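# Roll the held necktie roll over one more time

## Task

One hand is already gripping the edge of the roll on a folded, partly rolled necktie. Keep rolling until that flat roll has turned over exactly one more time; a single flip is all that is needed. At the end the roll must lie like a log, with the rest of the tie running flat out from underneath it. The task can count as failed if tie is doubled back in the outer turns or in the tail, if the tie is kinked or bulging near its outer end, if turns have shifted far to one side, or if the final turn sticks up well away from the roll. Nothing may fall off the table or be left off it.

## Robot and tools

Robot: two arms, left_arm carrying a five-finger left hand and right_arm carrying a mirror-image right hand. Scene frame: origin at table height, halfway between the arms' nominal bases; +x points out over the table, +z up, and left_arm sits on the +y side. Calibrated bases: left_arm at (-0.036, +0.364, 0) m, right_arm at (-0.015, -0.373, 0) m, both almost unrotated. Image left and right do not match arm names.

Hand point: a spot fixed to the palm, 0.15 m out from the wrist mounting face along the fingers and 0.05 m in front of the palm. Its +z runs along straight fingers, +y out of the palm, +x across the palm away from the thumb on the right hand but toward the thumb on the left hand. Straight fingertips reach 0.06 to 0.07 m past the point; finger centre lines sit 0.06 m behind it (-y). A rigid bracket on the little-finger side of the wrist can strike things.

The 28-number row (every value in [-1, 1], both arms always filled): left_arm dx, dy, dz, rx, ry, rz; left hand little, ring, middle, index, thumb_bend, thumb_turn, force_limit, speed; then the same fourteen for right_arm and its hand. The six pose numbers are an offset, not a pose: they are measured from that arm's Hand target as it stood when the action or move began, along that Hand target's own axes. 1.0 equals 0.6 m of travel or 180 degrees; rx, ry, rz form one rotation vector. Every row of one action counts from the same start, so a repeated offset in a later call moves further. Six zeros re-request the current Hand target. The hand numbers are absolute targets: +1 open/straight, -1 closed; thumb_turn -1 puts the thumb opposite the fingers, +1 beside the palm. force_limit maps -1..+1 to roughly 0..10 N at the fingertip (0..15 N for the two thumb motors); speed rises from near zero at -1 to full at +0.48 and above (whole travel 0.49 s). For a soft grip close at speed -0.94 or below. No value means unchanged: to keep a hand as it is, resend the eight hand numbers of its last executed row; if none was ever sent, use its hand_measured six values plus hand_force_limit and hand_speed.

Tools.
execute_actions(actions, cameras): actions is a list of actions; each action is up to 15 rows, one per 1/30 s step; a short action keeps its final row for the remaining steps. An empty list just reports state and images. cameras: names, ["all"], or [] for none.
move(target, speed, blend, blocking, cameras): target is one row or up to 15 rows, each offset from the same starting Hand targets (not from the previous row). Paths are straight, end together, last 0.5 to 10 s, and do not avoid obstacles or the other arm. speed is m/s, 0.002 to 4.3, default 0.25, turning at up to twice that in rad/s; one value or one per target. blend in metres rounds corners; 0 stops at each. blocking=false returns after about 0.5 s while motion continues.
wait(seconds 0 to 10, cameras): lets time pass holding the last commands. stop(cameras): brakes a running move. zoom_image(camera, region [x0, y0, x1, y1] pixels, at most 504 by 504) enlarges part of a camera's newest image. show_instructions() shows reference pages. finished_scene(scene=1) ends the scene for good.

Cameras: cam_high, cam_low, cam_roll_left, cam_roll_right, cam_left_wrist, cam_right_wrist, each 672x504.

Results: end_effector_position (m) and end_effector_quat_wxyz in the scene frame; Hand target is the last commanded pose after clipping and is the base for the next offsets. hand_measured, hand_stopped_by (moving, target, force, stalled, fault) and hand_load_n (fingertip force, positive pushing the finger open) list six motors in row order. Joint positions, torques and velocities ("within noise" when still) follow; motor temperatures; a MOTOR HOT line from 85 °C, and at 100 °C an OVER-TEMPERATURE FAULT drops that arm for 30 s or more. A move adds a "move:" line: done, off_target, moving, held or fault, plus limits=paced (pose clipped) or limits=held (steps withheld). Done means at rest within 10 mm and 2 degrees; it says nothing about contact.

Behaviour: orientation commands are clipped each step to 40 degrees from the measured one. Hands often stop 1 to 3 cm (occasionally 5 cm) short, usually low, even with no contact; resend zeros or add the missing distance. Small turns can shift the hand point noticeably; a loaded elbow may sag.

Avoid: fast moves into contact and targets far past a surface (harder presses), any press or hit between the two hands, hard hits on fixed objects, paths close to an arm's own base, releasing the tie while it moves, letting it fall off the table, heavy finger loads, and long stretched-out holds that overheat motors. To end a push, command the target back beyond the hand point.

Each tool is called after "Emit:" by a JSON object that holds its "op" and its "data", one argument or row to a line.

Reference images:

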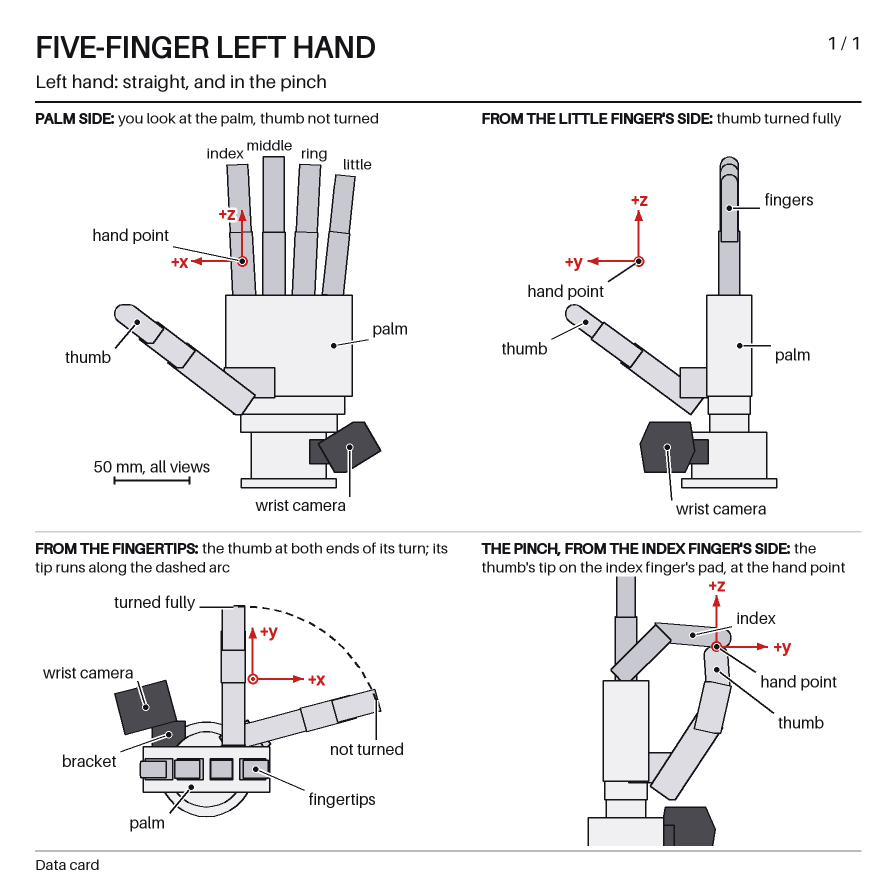

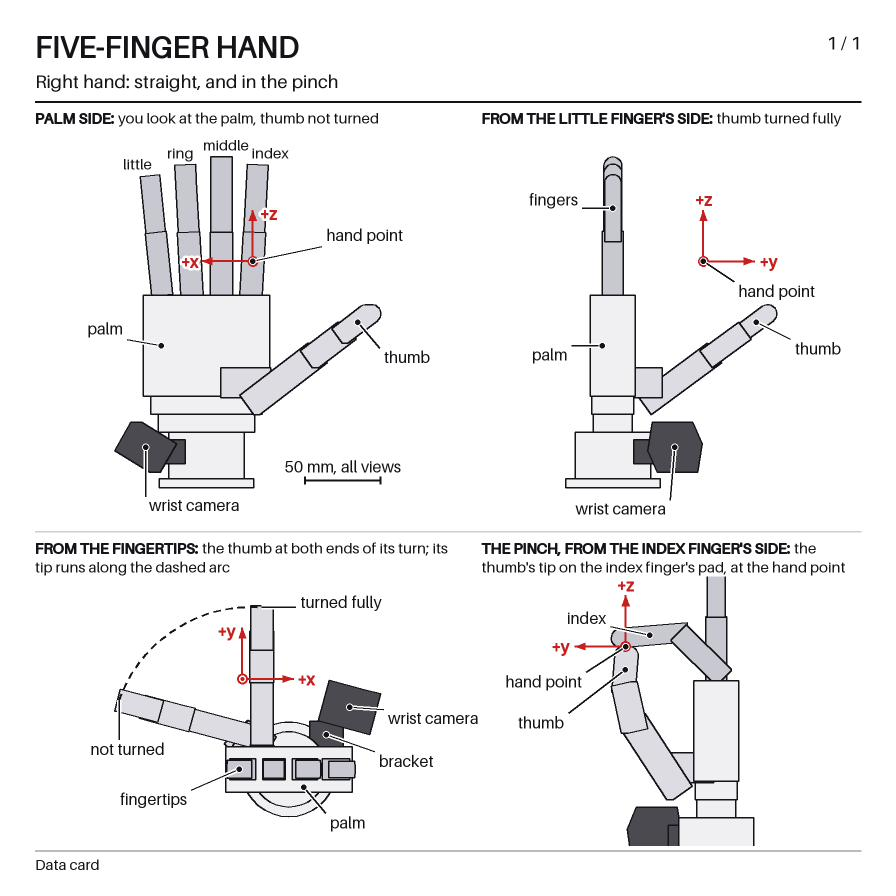

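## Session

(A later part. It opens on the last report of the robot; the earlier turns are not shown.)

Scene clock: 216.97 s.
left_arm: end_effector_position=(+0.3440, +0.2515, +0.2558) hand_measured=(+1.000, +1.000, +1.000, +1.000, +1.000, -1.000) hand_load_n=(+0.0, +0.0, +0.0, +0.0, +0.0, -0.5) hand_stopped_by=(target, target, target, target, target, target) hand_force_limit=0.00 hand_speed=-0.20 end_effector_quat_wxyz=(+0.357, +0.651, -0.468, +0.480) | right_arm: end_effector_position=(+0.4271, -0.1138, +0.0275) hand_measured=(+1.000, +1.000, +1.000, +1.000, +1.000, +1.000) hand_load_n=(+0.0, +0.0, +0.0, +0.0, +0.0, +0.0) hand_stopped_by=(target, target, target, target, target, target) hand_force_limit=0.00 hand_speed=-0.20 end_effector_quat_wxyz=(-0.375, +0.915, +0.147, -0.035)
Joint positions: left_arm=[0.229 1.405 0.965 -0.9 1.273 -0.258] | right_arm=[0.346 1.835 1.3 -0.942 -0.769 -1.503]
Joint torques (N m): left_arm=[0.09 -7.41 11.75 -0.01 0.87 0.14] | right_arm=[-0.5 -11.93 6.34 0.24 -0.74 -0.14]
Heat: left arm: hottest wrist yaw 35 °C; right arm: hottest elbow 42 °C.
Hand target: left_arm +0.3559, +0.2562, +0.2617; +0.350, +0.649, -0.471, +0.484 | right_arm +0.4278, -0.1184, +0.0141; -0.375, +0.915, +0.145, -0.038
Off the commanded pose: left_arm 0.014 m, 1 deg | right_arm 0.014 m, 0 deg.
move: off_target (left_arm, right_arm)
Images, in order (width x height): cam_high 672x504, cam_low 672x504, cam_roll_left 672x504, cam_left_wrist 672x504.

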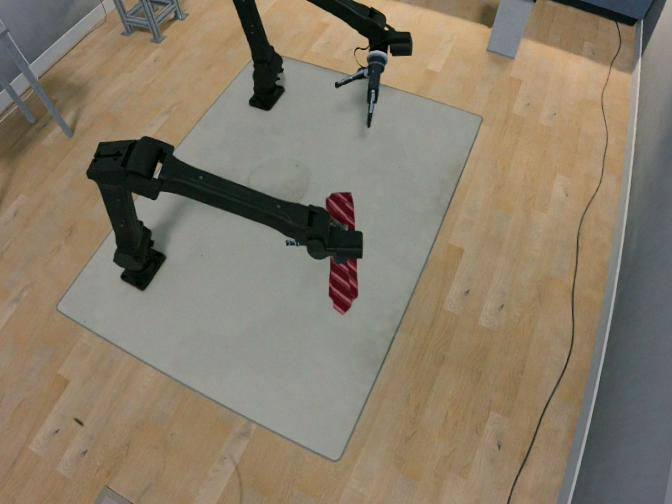

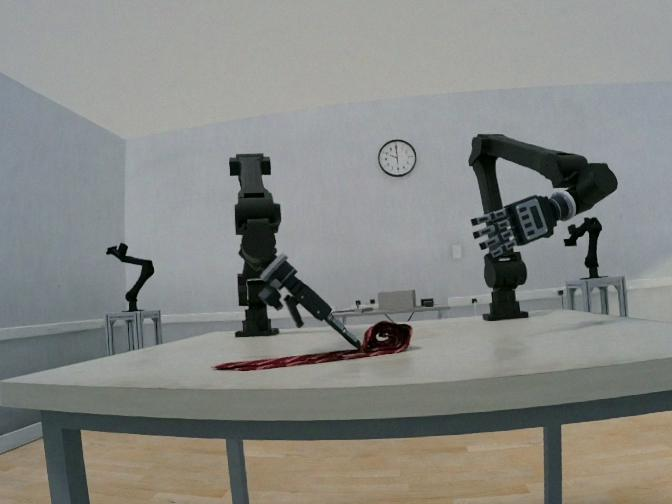

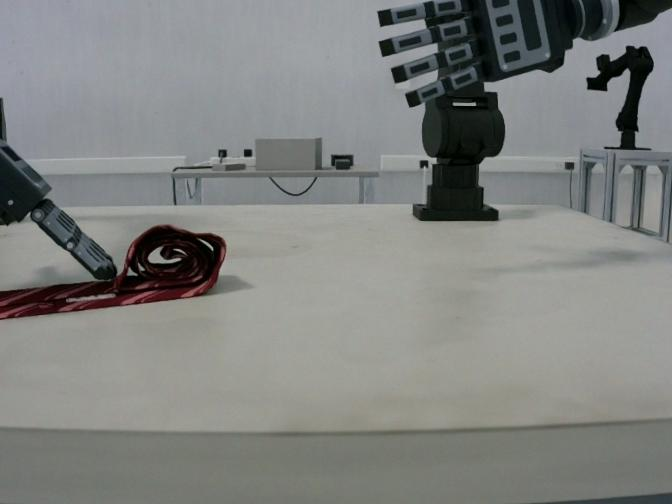

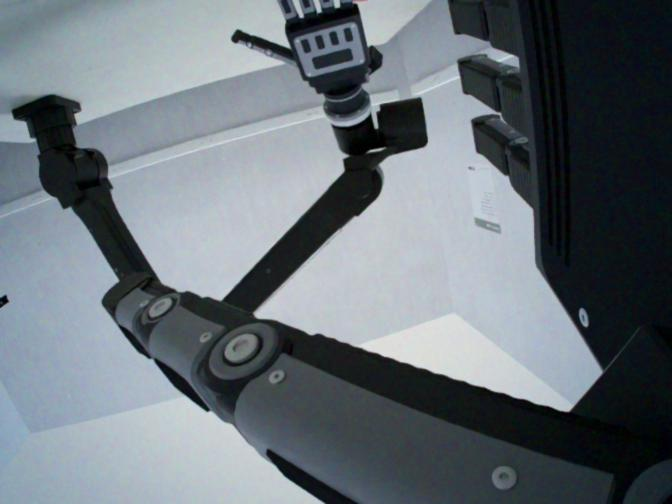

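Emit:
{"op": "move", "data": {
  "target": [-0.1327,0.0678,0.1373,-0.0866,-0.1162,0.4816,1,1,1,1,1,1,0,-0.2,0,0,0,0,0,0,1,1,1,1,1,1,0,-0.2],
  "speed": 0.25,
  "cameras": ["cam_high", "cam_low", "cam_roll_left", "cam_left_wrist"]
}}

Scene clock: 222.27 s.
left_arm: end_effector_position=(+0.3322, +0.1925, +0.1563) hand_measured=(+1.000, +1.000, +1.000, +1.000, +1.000, +1.000) hand_load_n=(+0.0, +0.0, +0.0, +0.0, +0.0, +0.0) hand_stopped_by=(target, target, target, target, target, target) hand_force_limit=0.00 hand_speed=-0.20 end_effector_quat_wxyz=(+0.067, -0.185, +0.890, -0.410) | right_arm: end_effector_position=(+0.4271, -0.1138, +0.0275) hand_measured=(+1.000, +1.000, +1.000, +1.000, +1.000, +1.000) hand_load_n=(+0.0, +0.0, +0.0, +0.0, +0.0, +0.0) hand_stopped_by=(target, target, target, target, target, target) hand_force_limit=0.00 hand_speed=-0.20 end_effector_quat_wxyz=(-0.375, +0.915, +0.147, -0.035)
Joint positions: left_arm=[-0.169 1.247 0.93 -0.728 0.713 0.802] | right_arm=[0.346 1.835 1.3 -0.942 -0.769 -1.503]
Joint torques (N m): left_arm=[-1.32 -8.47 9.02 1.72 0.45 0.12] | right_arm=[-0.91 -13.22 6.32 0.39 -0.72 -0.1]
Heat: left arm: hottest wrist yaw 35 °C; right arm: hottest elbow 42 °C.
Hand target: left_arm +0.3348, +0.1903, +0.1618; +0.081, -0.173, +0.890, -0.414 | right_arm +0.4278, -0.1184, +0.0141; -0.375, +0.915, +0.145, -0.038
Off the commanded pose: left_arm 0.006 m, 2 deg | right_arm 0.014 m, 0 deg.
move: off_target (right_arm)
Images, in order (width x height): cam_high 672x504, cam_low 672x504, cam_roll_left 672x504, cam_left_wrist 672x504.

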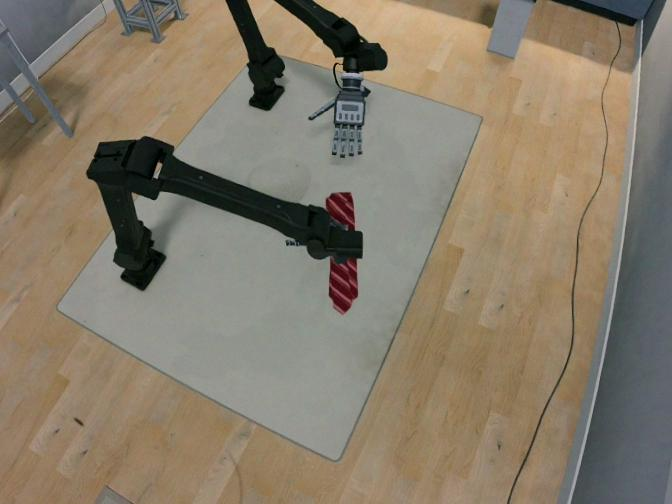

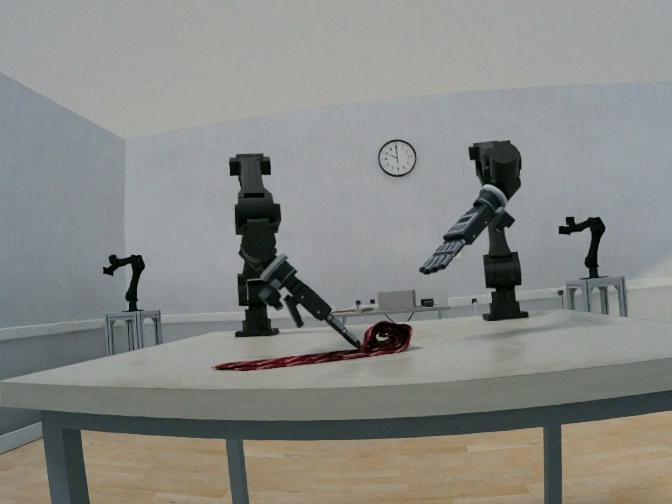

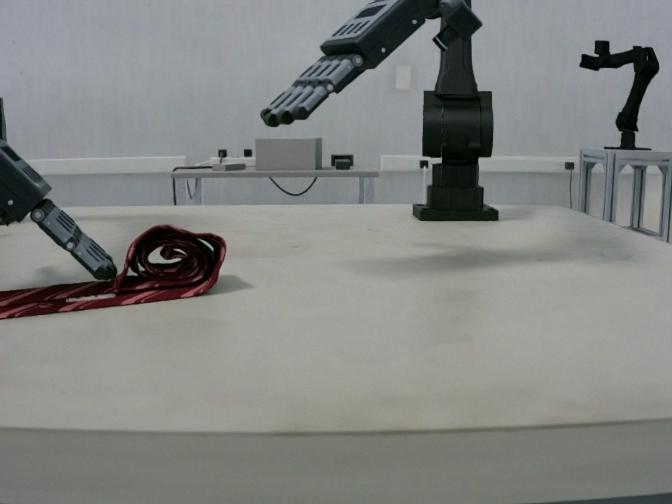

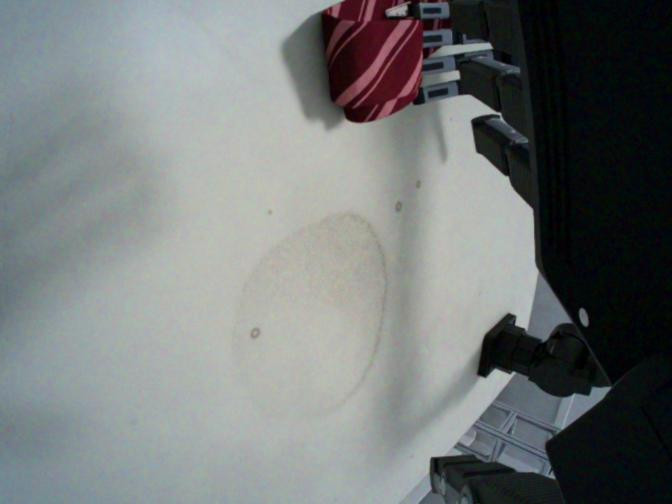

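Emit:
{"op": "move", "data": {
  "target": [0.003,0.151,0.157,0,0,0,1,1,1,1,1,1,0,-0.2,0,0,0,0,0,0,1,1,1,1,1,1,0,-0.2],
  "speed": 0.12,
  "cameras": ["cam_high", "cam_roll_left", "cam_left_wrist"]
}}

Emit:
{"op": "zoom_image", "data": {
  "camera": "cam_roll_left",
  "region": [60, 160, 330, 300]
}}

Emit:
{"op": "zoom_image", "data": {
  "camera": "cam_high",
  "region": [290, 100, 390, 260]
}}

Scene clock: 224.90 s.
left_arm: end_effector_position=(+0.3370, +0.1809, +0.0363) hand_measured=(+1.000, +1.000, +1.000, +1.000, +1.000, +1.000) hand_load_n=(-0.5, +0.0, +0.0, +0.0, +0.0, +0.0) hand_stopped_by=(target, target, target, target, target, target) hand_force_limit=0.00 hand_speed=-0.20 end_effector_quat_wxyz=(+0.082, -0.173, +0.890, -0.414) | right_arm: end_effector_position=(+0.4271, -0.1138, +0.0275) hand_measured=(+1.000, +1.000, +1.000, +1.000, +1.000, +1.000) hand_load_n=(+0.0, +0.0, +0.0, +0.0, +0.0, +0.0) hand_stopped_by=(target, target, target, target, target, target) hand_force_limit=0.00 hand_speed=-0.20 end_effector_quat_wxyz=(-0.375, +0.915, +0.147, -0.035)
Joint positions: left_arm=[-0.201 1.425 0.727 -0.295 0.695 0.781] | right_arm=[0.346 1.835 1.3 -0.942 -0.769 -1.503]
Joint torques (N m): left_arm=[-1.55 -7.18 7.57 1.74 0.43 0.02] | right_arm=[-1.49 -12.86 6.5 0.25 -0.76 -0.06]
Heat: left arm: hottest elbow 34 °C; right arm: hottest elbow 42 °C.
Hand target: left_arm +0.3384, +0.1770, +0.0318; +0.081, -0.173, +0.890, -0.414 | right_arm +0.4278, -0.1184, +0.0141; -0.375, +0.915, +0.145, -0.038
Off the commanded pose: left_arm 0.006 m, 0 deg | right_arm 0.014 m, 0 deg.
move: off_target (right_arm)
Images, in order (width x height): cam_high 672x504, cam_roll_left 672x504, cam_left_wrist 672x504.

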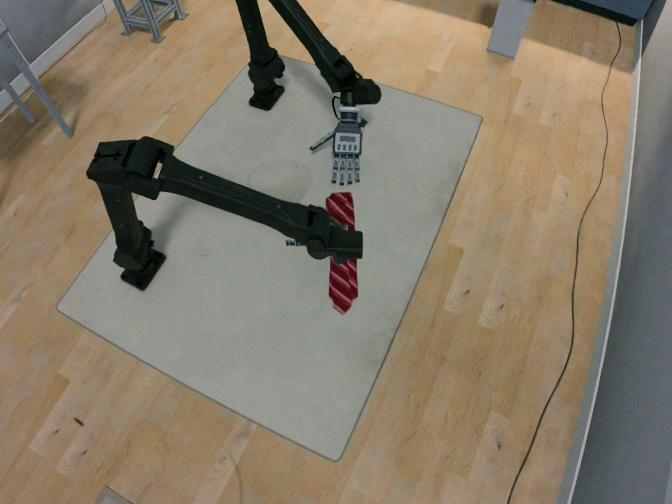

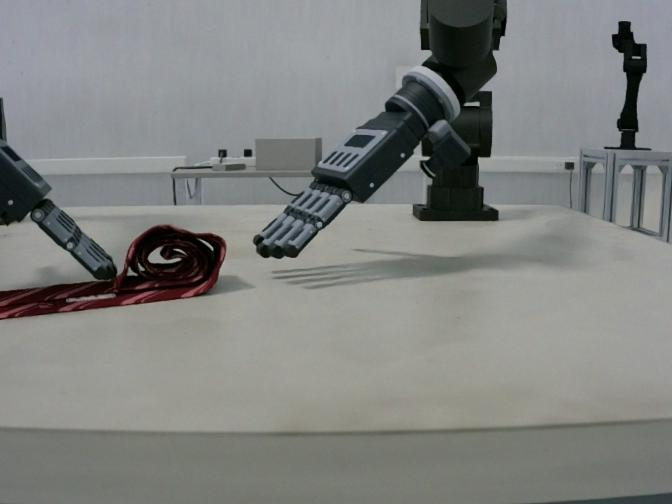

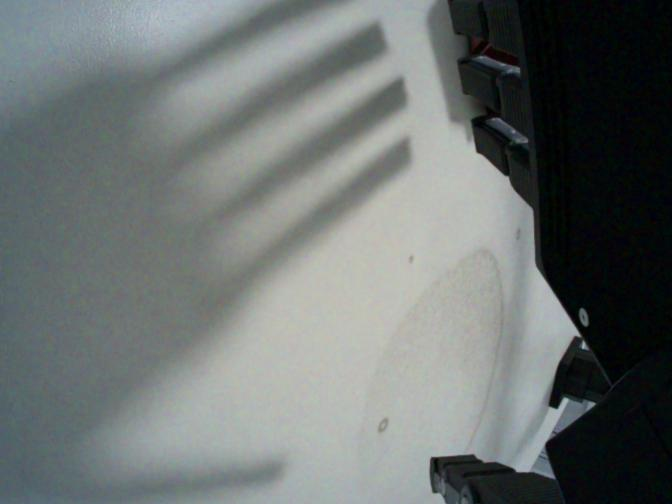

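Scaled by 1.867 from the camera's 672x504 image, which has a finer 960x720 frame.

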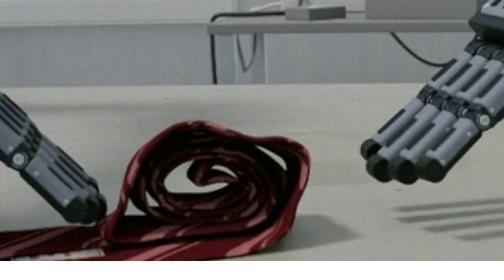

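Scaled by 3.150 from the camera's 672x504 image, which has a finer 960x720 frame.

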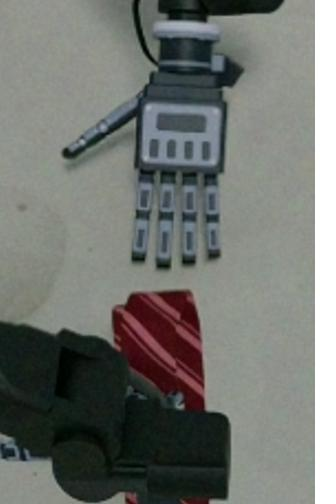

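Emit:
{"op": "move", "data": {
  "target": [
    [0.0252,0.0385,0.0322,0,0,0,1,1,1,1,1,1,0,-0.2,0,0,0,0,0,0,1,1,1,1,1,1,0,-0.2],
    [0.0252,-0.0155,0.096,0,0,0,1,1,1,1,1,1,0,-0.2,0,0,0,0,0,0,1,1,1,1,1,1,0,-0.2]
  ],
  "speed": [0.08,0.05],
  "cameras": ["cam_high", "cam_roll_left", "cam_left_wrist"]
}}

Emit:
{"op": "zoom_image", "data": {
  "camera": "cam_roll_left",
  "region": [60, 160, 330, 300]
}}

Emit:
{"op": "zoom_image", "data": {
  "camera": "cam_high",
  "region": [290, 100, 390, 260]
}}

Scene clock: 228.17 s.
left_arm: end_effector_position=(+0.3391, +0.1343, +0.0125) hand_measured=(+1.000, +1.000, +1.000, +1.000, +1.000, +1.000) hand_load_n=(+0.0, +0.0, +0.0, +0.0, +0.0, +0.0) hand_stopped_by=(target, target, target, target, target, target) hand_force_limit=0.00 hand_speed=-0.20 end_effector_quat_wxyz=(+0.089, -0.174, +0.886, -0.420) | right_arm: end_effector_position=(+0.4272, -0.1139, +0.0275) hand_measured=(+1.000, +1.000, +1.000, +1.000, +1.000, +1.000) hand_load_n=(+0.0, +0.0, +0.0, +0.0, +0.0, -0.5) hand_stopped_by=(target, target, target, target, target, target) hand_force_limit=0.00 hand_speed=-0.20 end_effector_quat_wxyz=(-0.375, +0.915, +0.146, -0.035)
Joint positions: left_arm=[-0.318 1.502 0.706 -0.1 0.628 0.648] | right_arm=[0.346 1.835 1.3 -0.942 -0.769 -1.503]
Joint torques (N m): left_arm=[-2.49 -5.83 9.09 1.69 -0.02 0.05] | right_arm=[-1.08 -11.99 6.43 0.46 -0.78 -0.1]
Heat: left arm: hottest elbow 34 °C; right arm: hottest elbow 42 °C.
Hand target: left_arm +0.3431, +0.1250, +0.0018; +0.081, -0.173, +0.890, -0.414 | right_arm +0.4278, -0.1185, +0.0141; -0.375, +0.915, +0.144, -0.038
Off the commanded pose: left_arm 0.015 m, 1 deg | right_arm 0.014 m, 0 deg.
move: off_target (left_arm, right_arm)
Images, in order (width x height): cam_high 672x504, cam_roll_left 672x504, cam_left_wrist 672x504.

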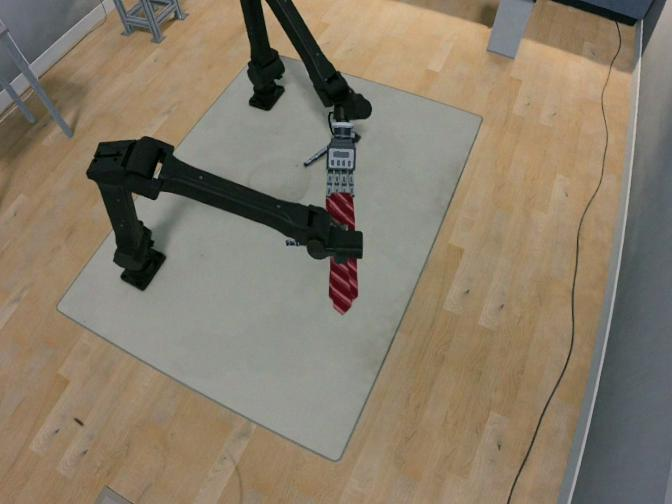

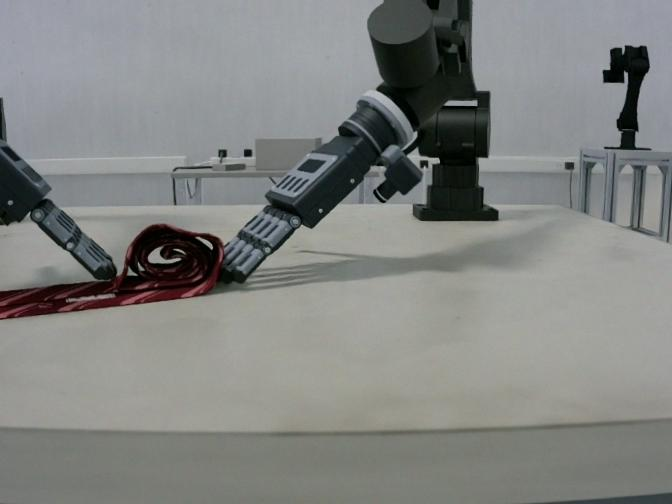

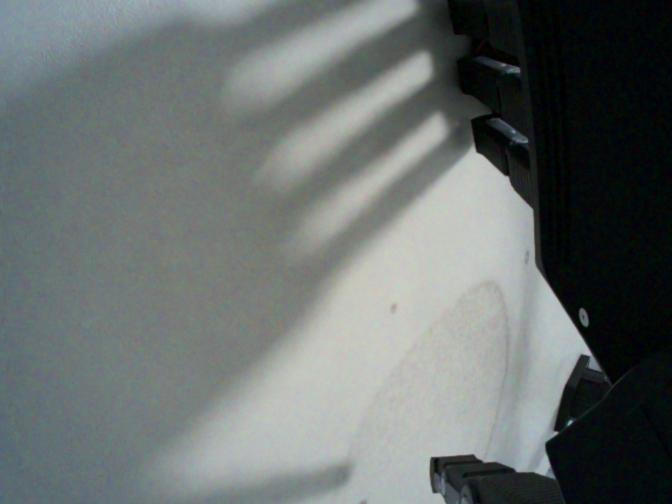

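Scaled by 1.867 from the camera's 672x504 image, which has a finer 960x720 frame.

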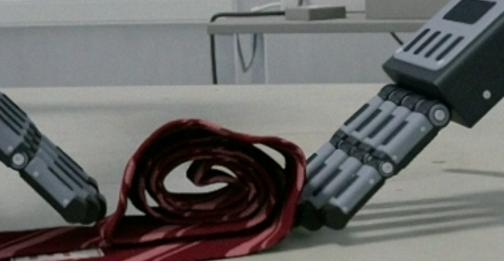

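Scaled by 3.150 from the camera's 672x504 image, which has a finer 960x720 frame.

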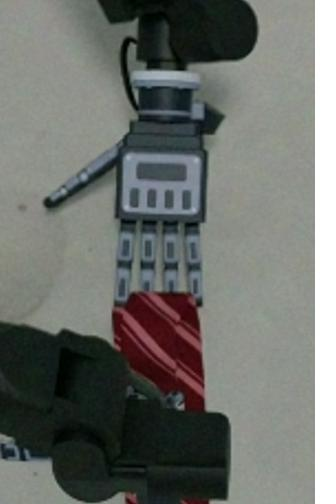

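Emit:
{"op": "move", "data": {
  "target": [
    [0,-0.03,0.0357,0,0,0,1,1,1,1,1,1,0,-0.2,0,0,0,0,0,0,1,1,1,1,1,1,0,-0.2],
    [0,-0.0877,0.0135,0,0,0,1,1,1,1,1,1,0,-0.2,0,0,0,0,0,0,1,1,1,1,1,1,0,-0.2]
  ],
  "speed": [0.05,0.05],
  "cameras": ["cam_high", "cam_roll_left", "cam_roll_right"]
}}

Emit:
{"op": "zoom_image", "data": {
  "camera": "cam_roll_left",
  "region": [60, 160, 330, 300]
}}

Scene clock: 230.93 s.
left_arm: end_effector_position=(+0.3460, +0.0990, +0.0201) hand_measured=(+1.000, +1.000, +1.000, +1.000, +1.000, +1.000) hand_load_n=(+0.0, +0.0, +0.0, +0.0, +0.0, +0.0) hand_stopped_by=(target, target, target, target, target, target) hand_force_limit=0.00 hand_speed=-0.20 end_effector_quat_wxyz=(+0.072, -0.180, +0.893, -0.405) | right_arm: end_effector_position=(+0.4279, -0.1151, +0.0275) hand_measured=(+1.000, +1.000, +1.000, +1.000, +1.000, +1.000) hand_load_n=(+0.0, +0.0, +0.5, -0.5, +0.0, -0.5) hand_stopped_by=(target, target, target, target, target, target) hand_force_limit=0.00 hand_speed=-0.20 end_effector_quat_wxyz=(-0.376, +0.915, +0.145, -0.034)
Joint positions: left_arm=[-0.4 1.541 0.793 -0.158 0.571 0.579] | right_arm=[0.343 1.835 1.3 -0.942 -0.769 -1.503]
Joint torques (N m): left_arm=[-1.61 -10.29 10.8 0.91 0.4 -0.01] | right_arm=[-0.73 -12.98 6.38 0.34 -0.77 -0.11]
Heat: left arm: hottest elbow 34 °C; right arm: hottest elbow 42 °C.
Hand target: left_arm +0.3581, +0.0877, +0.0369; +0.081, -0.173, +0.890, -0.414 | right_arm +0.4278, -0.1185, +0.0141; -0.375, +0.915, +0.144, -0.038
Off the commanded pose: left_arm 0.023 m, 2 deg | right_arm 0.014 m, 0 deg.
move: off_target (left_arm, right_arm)
Images, in order (width x height): cam_high 672x504, cam_roll_left 672x504, cam_roll_right 672x504.

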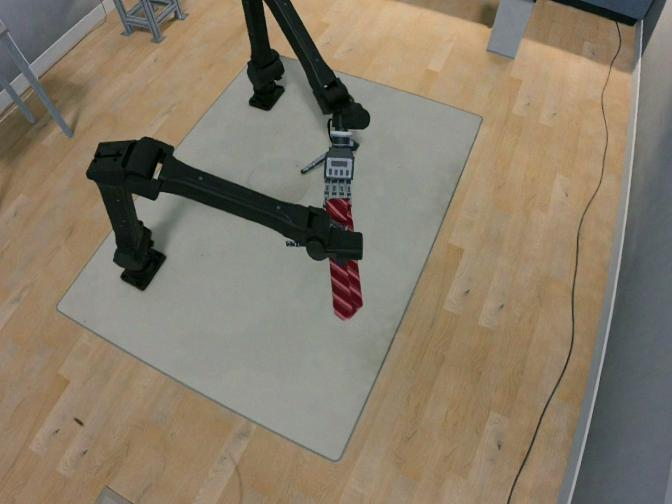

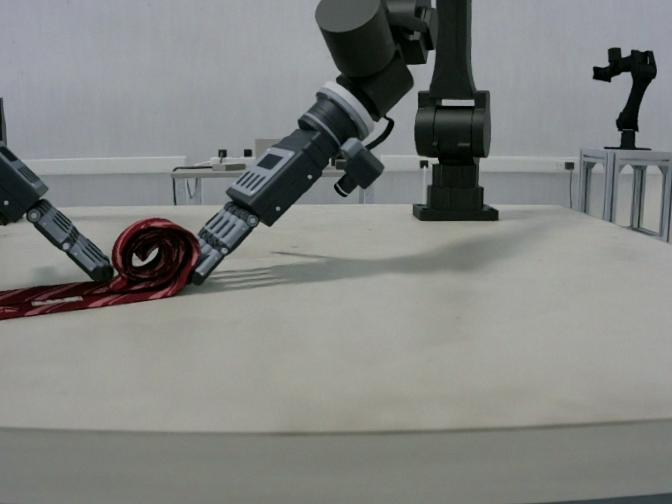

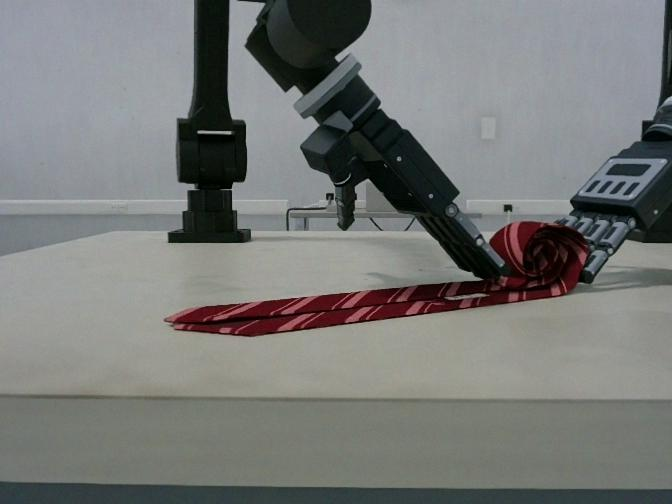

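Scaled by 1.867 from the camera's 672x504 image, which has a finer 960x720 frame.

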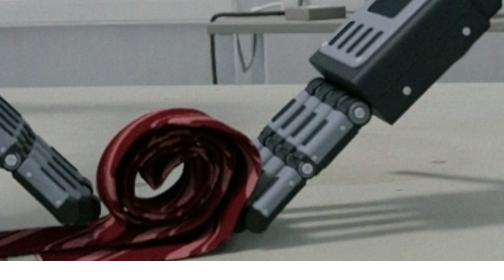

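Emit:
{"op": "move", "data": {
  "target": [
    [0,-0.0545,-0.013,0,0,0,1,1,1,1,1,1,0,-0.2,0,0,0,0,0,0,1,1,1,1,1,1,0,-0.2],
    [0,-0.1077,-0.0143,0,0,0,1,1,1,1,1,1,0,-0.2,0,0,0,0,0,0,1,1,1,1,1,1,0,-0.2]
  ],
  "speed": [0.05,0.05],
  "blend": [0.01, 0],
  "cameras": ["cam_high", "cam_roll_left", "cam_roll_right"]
}}

Emit:
{"op": "zoom_image", "data": {
  "camera": "cam_roll_left",
  "region": [60, 160, 330, 300]
}}

Scene clock: 233.23 s.
left_arm: end_effector_position=(+0.3573, +0.0687, +0.0651) hand_measured=(+1.000, +1.000, +1.000, +1.000, +1.000, +1.000) hand_load_n=(+0.0, +0.0, -1.0, +0.0, +0.0, +0.0) hand_stopped_by=(target, target, target, target, target, target) hand_force_limit=0.00 hand_speed=-0.20 end_effector_quat_wxyz=(+0.065, -0.183, +0.896, -0.399) | right_arm: end_effector_position=(+0.4289, -0.1170, +0.0275) hand_measured=(+1.000, +1.000, +1.000, +1.000, +1.000, +1.000) hand_load_n=(+0.0, -1.0, +0.5, +0.0, +0.0, -0.5) hand_stopped_by=(target, target, target, target, target, target) hand_force_limit=0.00 hand_speed=-0.20 end_effector_quat_wxyz=(-0.376, +0.915, +0.143, -0.034)
Joint positions: left_arm=[-0.457 1.515 0.918 -0.302 0.534 0.53] | right_arm=[0.339 1.835 1.3 -0.942 -0.769 -1.503]
Joint torques (N m): left_arm=[-1.61 -11.81 12.29 0.94 0.41 0] | right_arm=[-1.08 -12.69 6.26 0.36 -0.72 -0.14]
Heat: left arm: hottest elbow 34 °C; right arm: hottest elbow 41 °C.
Hand target: left_arm +0.3712, +0.0552, +0.0917; +0.081, -0.173, +0.890, -0.414 | right_arm +0.4278, -0.1184, +0.0141; -0.375, +0.915, +0.144, -0.038
Off the commanded pose: left_arm 0.033 m, 3 deg | right_arm 0.013 m, 1 deg.
move: off_target (left_arm, right_arm)
Images, in order (width x height): cam_high 672x504, cam_roll_left 672x504, cam_roll_right 672x504.

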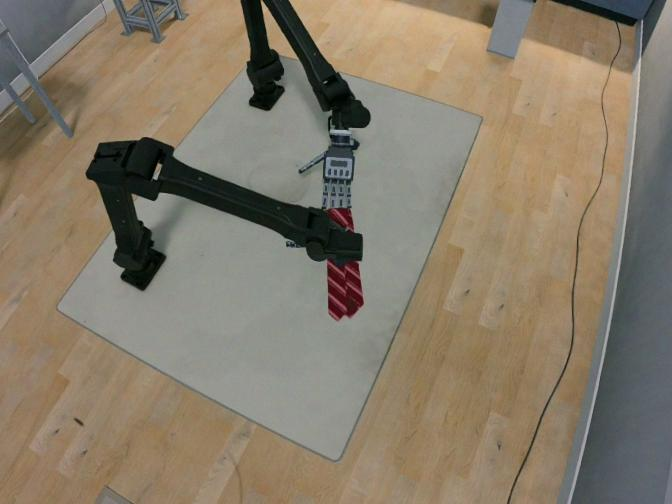

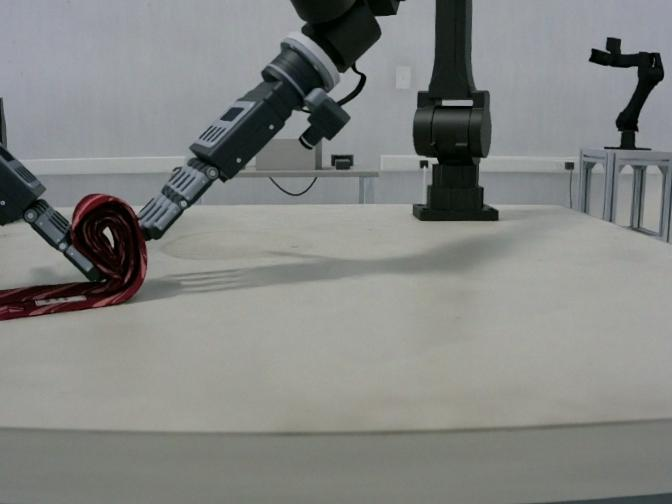

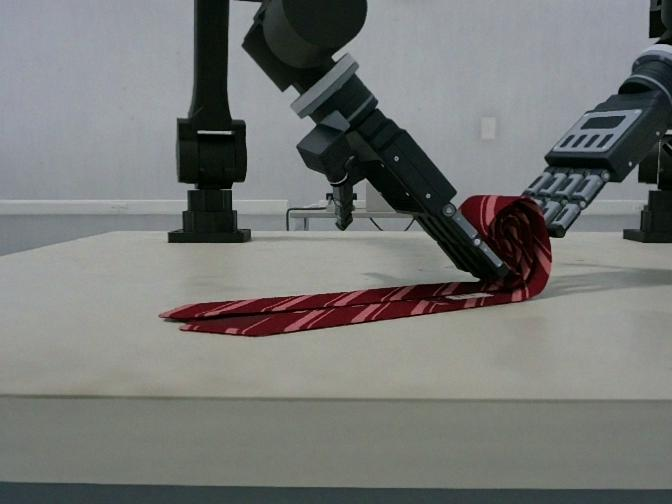

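Scaled by 1.867 from the camera's 672x504 image, which has a finer 960x720 frame.

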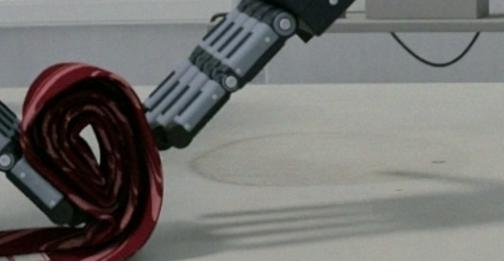

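Emit:
{"op": "move", "data": {
  "target": [
    [0,-0.0215,0.0255,0,0,0,1,1,1,1,1,1,0,-0.2,0.0053,0.0183,-0.0525,0,0,0,1,1,1,1,1,1,0,-0.2],
    [0,-0.0462,0.0808,0,0,0,1,1,1,1,1,1,0,-0.2,0.0113,0.0627,-0.1023,0,0,0,1,1,1,1,1,1,0,-0.2]
  ],
  "speed": [0.05,0.05],
  "blend": [0.01, 0],
  "cameras": ["cam_high", "cam_roll_left", "cam_roll_right"]
}}

Emit:
{"op": "zoom_image", "data": {
  "camera": "cam_roll_left",
  "region": [0, 160, 270, 300]
}}

Emit:
{"op": "zoom_image", "data": {
  "camera": "cam_roll_right",
  "region": [400, 180, 640, 320]
}}

Scene clock: 236.40 s.
left_arm: end_effector_position=(+0.3765, +0.0180, +0.0749) hand_measured=(+1.000, +1.000, +1.000, +1.000, +1.000, +1.000) hand_load_n=(+0.0, +0.0, +0.0, +0.0, +0.0, +0.0) hand_stopped_by=(target, target, target, target, target, target) hand_force_limit=0.00 hand_speed=-0.20 end_effector_quat_wxyz=(+0.071, -0.178, +0.894, -0.404) | right_arm: end_effector_position=(+0.4330, -0.1849, +0.0250) hand_measured=(+1.000, +1.000, +1.000, +1.000, +1.000, +1.000) hand_load_n=(+0.0, +0.0, +0.0, +0.0, -0.5, +0.0) hand_stopped_by=(target, target, target, target, target, target) hand_force_limit=0.00 hand_speed=-0.20 end_effector_quat_wxyz=(-0.374, +0.916, +0.138, -0.051)
Joint positions: left_arm=[-0.536 1.588 1.024 -0.284 0.486 0.465] | right_arm=[0.21 1.85 1.311 -1.104 -0.771 -1.686]
Joint torques (N m): left_arm=[-1.32 -10.05 12.07 2.03 0.21 0] | right_arm=[-1.03 -13.63 11.38 -1.09 -0.74 -0.14]
Heat: left arm: hottest elbow 35 °C; right arm: hottest elbow 42 °C.
Hand target: left_arm +0.3918, +0.0043, +0.0819; +0.081, -0.173, +0.890, -0.414 | right_arm +0.4540, -0.1833, +0.0321; -0.375, +0.915, +0.144, -0.038
Off the commanded pose: left_arm 0.022 m, 2 deg | right_arm 0.022 m, 2 deg.
move: off_target (left_arm, right_arm)
Images, in order (width x height): cam_high 672x504, cam_roll_left 672x504, cam_roll_right 672x504.

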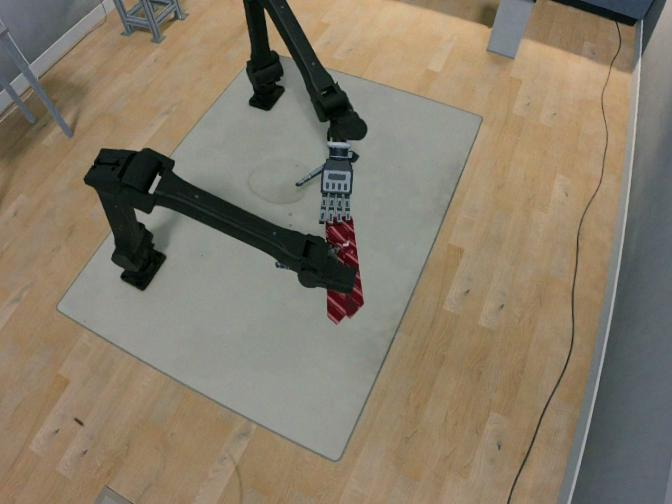

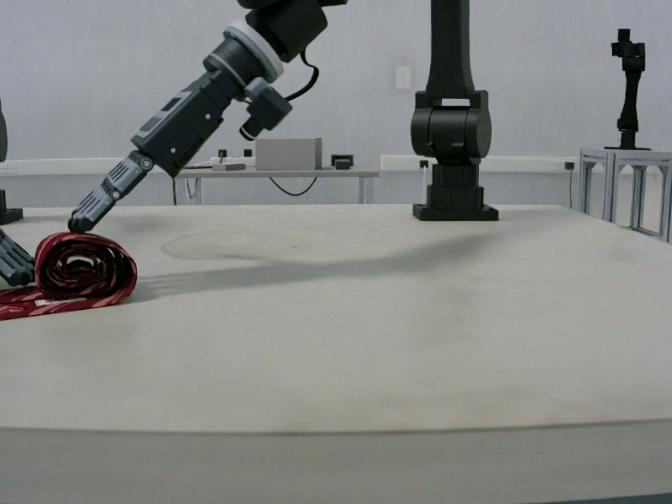

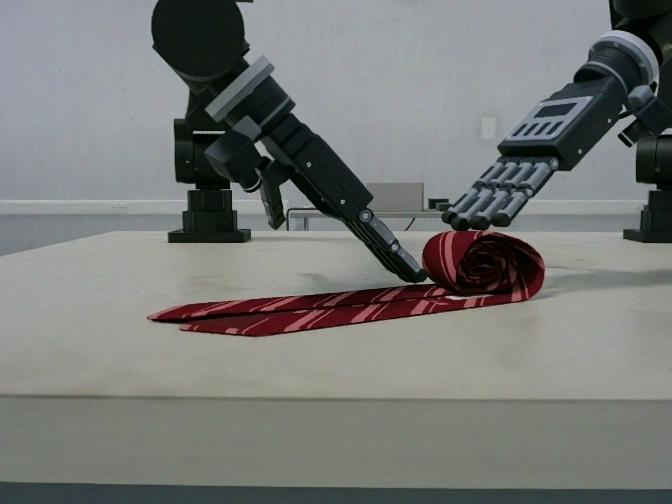

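Scaled by 1.867 from the camera's 672x504 image, which has a finer 960x720 frame.

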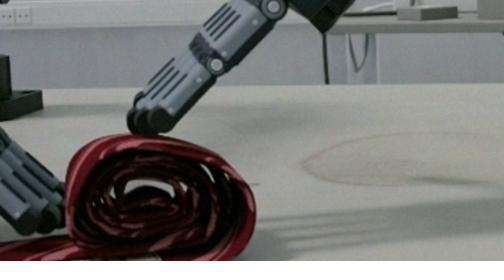

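Scaled by 2.100 from the camera's 672x504 image, which has a finer 960x720 frame.

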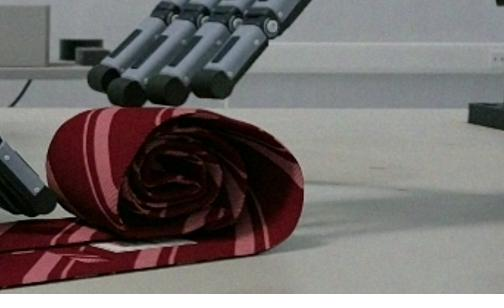

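Emit:
{"op": "move", "data": {
  "target": [
    [0.0112,-0.0175,0.0035,0,0,0,1,1,1,1,1,1,0,-0.2,0,0,0,0,0,0,1,1,1,1,1,1,0,-0.2],
    [0.0112,-0.0175,0.0035,0,0,0,1,1,1,1,1,1,0,-0.2,0.0088,0.0117,-0.1,0,0,0,1,1,1,1,1,1,0,-0.2]
  ],
  "speed": [0.04,0.06],
  "cameras": ["cam_high", "cam_roll_left", "cam_roll_right"]
}}

Emit:
{"op": "zoom_image", "data": {
  "camera": "cam_roll_left",
  "region": [0, 160, 270, 300]
}}

Emit:
{"op": "zoom_image", "data": {
  "camera": "cam_high",
  "region": [290, 180, 390, 340]
}}

Scene clock: 239.93 s.
left_arm: end_effector_position=(+0.3754, +0.0070, +0.0805) hand_measured=(+1.000, +1.000, +1.000, +1.000, +1.000, +1.000) hand_load_n=(+0.0, +0.0, +0.0, +0.0, -0.5, +0.0) hand_stopped_by=(target, target, target, target, target, target) hand_force_limit=0.00 hand_speed=-0.20 end_effector_quat_wxyz=(+0.074, -0.177, +0.894, -0.406) | right_arm: end_effector_position=(+0.4505, -0.2264, +0.0602) hand_measured=(+1.000, +1.000, +1.000, +1.000, +1.000, +1.000) hand_load_n=(+0.0, -0.5, +0.0, +0.0, +0.0, -0.5) hand_stopped_by=(target, target, target, target, target, target) hand_force_limit=0.00 hand_speed=-0.20 end_effector_quat_wxyz=(-0.376, +0.915, +0.136, -0.054)
Joint positions: left_arm=[-0.558 1.588 1.039 -0.284 0.471 0.448] | right_arm=[0.124 1.85 1.411 -1.292 -0.766 -1.805]
Joint torques (N m): left_arm=[-1.26 -10.4 12.22 1.69 0.22 -0.01] | right_arm=[-0.62 -14.15 11.92 -1.36 -0.61 -0.16]
Heat: left arm: hottest elbow 35 °C; right arm: hottest elbow 42 °C.
Hand target: left_arm +0.3887, -0.0060, +0.0886; +0.081, -0.173, +0.890, -0.414 | right_arm +0.4714, -0.2272, +0.0703; -0.375, +0.915, +0.144, -0.038
Off the commanded pose: left_arm 0.020 m, 1 deg | right_arm 0.023 m, 2 deg.
move: off_target (left_arm, right_arm)
Images, in order (width x height): cam_high 672x504, cam_roll_left 672x504, cam_roll_right 672x504.

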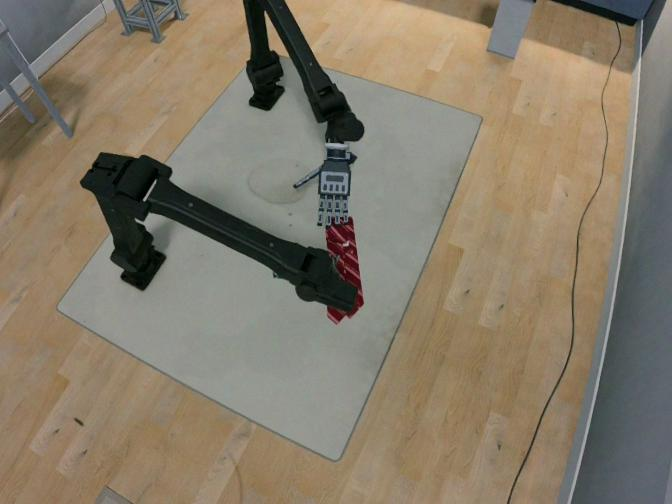

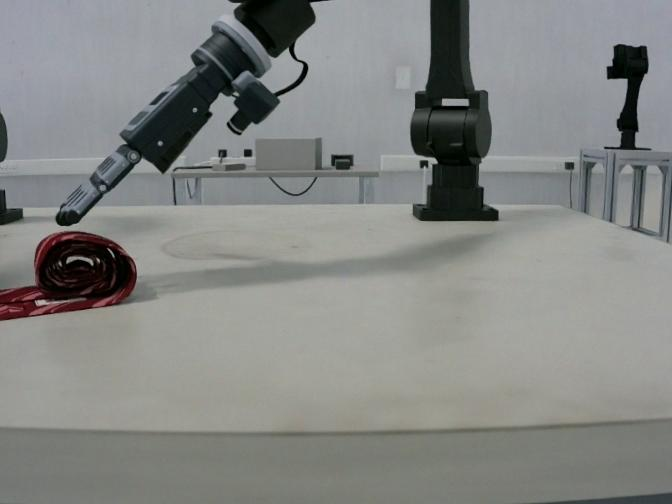

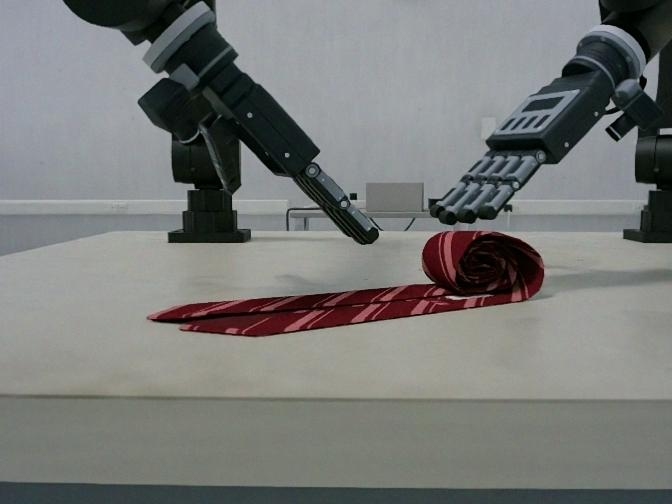

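Scaled by 1.867 from the camera's 672x504 image, which has a finer 960x720 frame.

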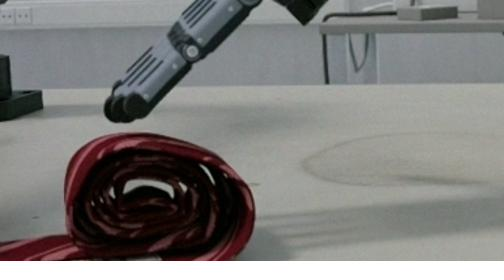

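Scaled by 3.150 from the camera's 672x504 image, which has a finer 960x720 frame.

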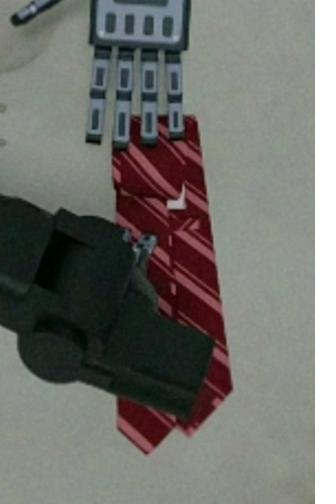

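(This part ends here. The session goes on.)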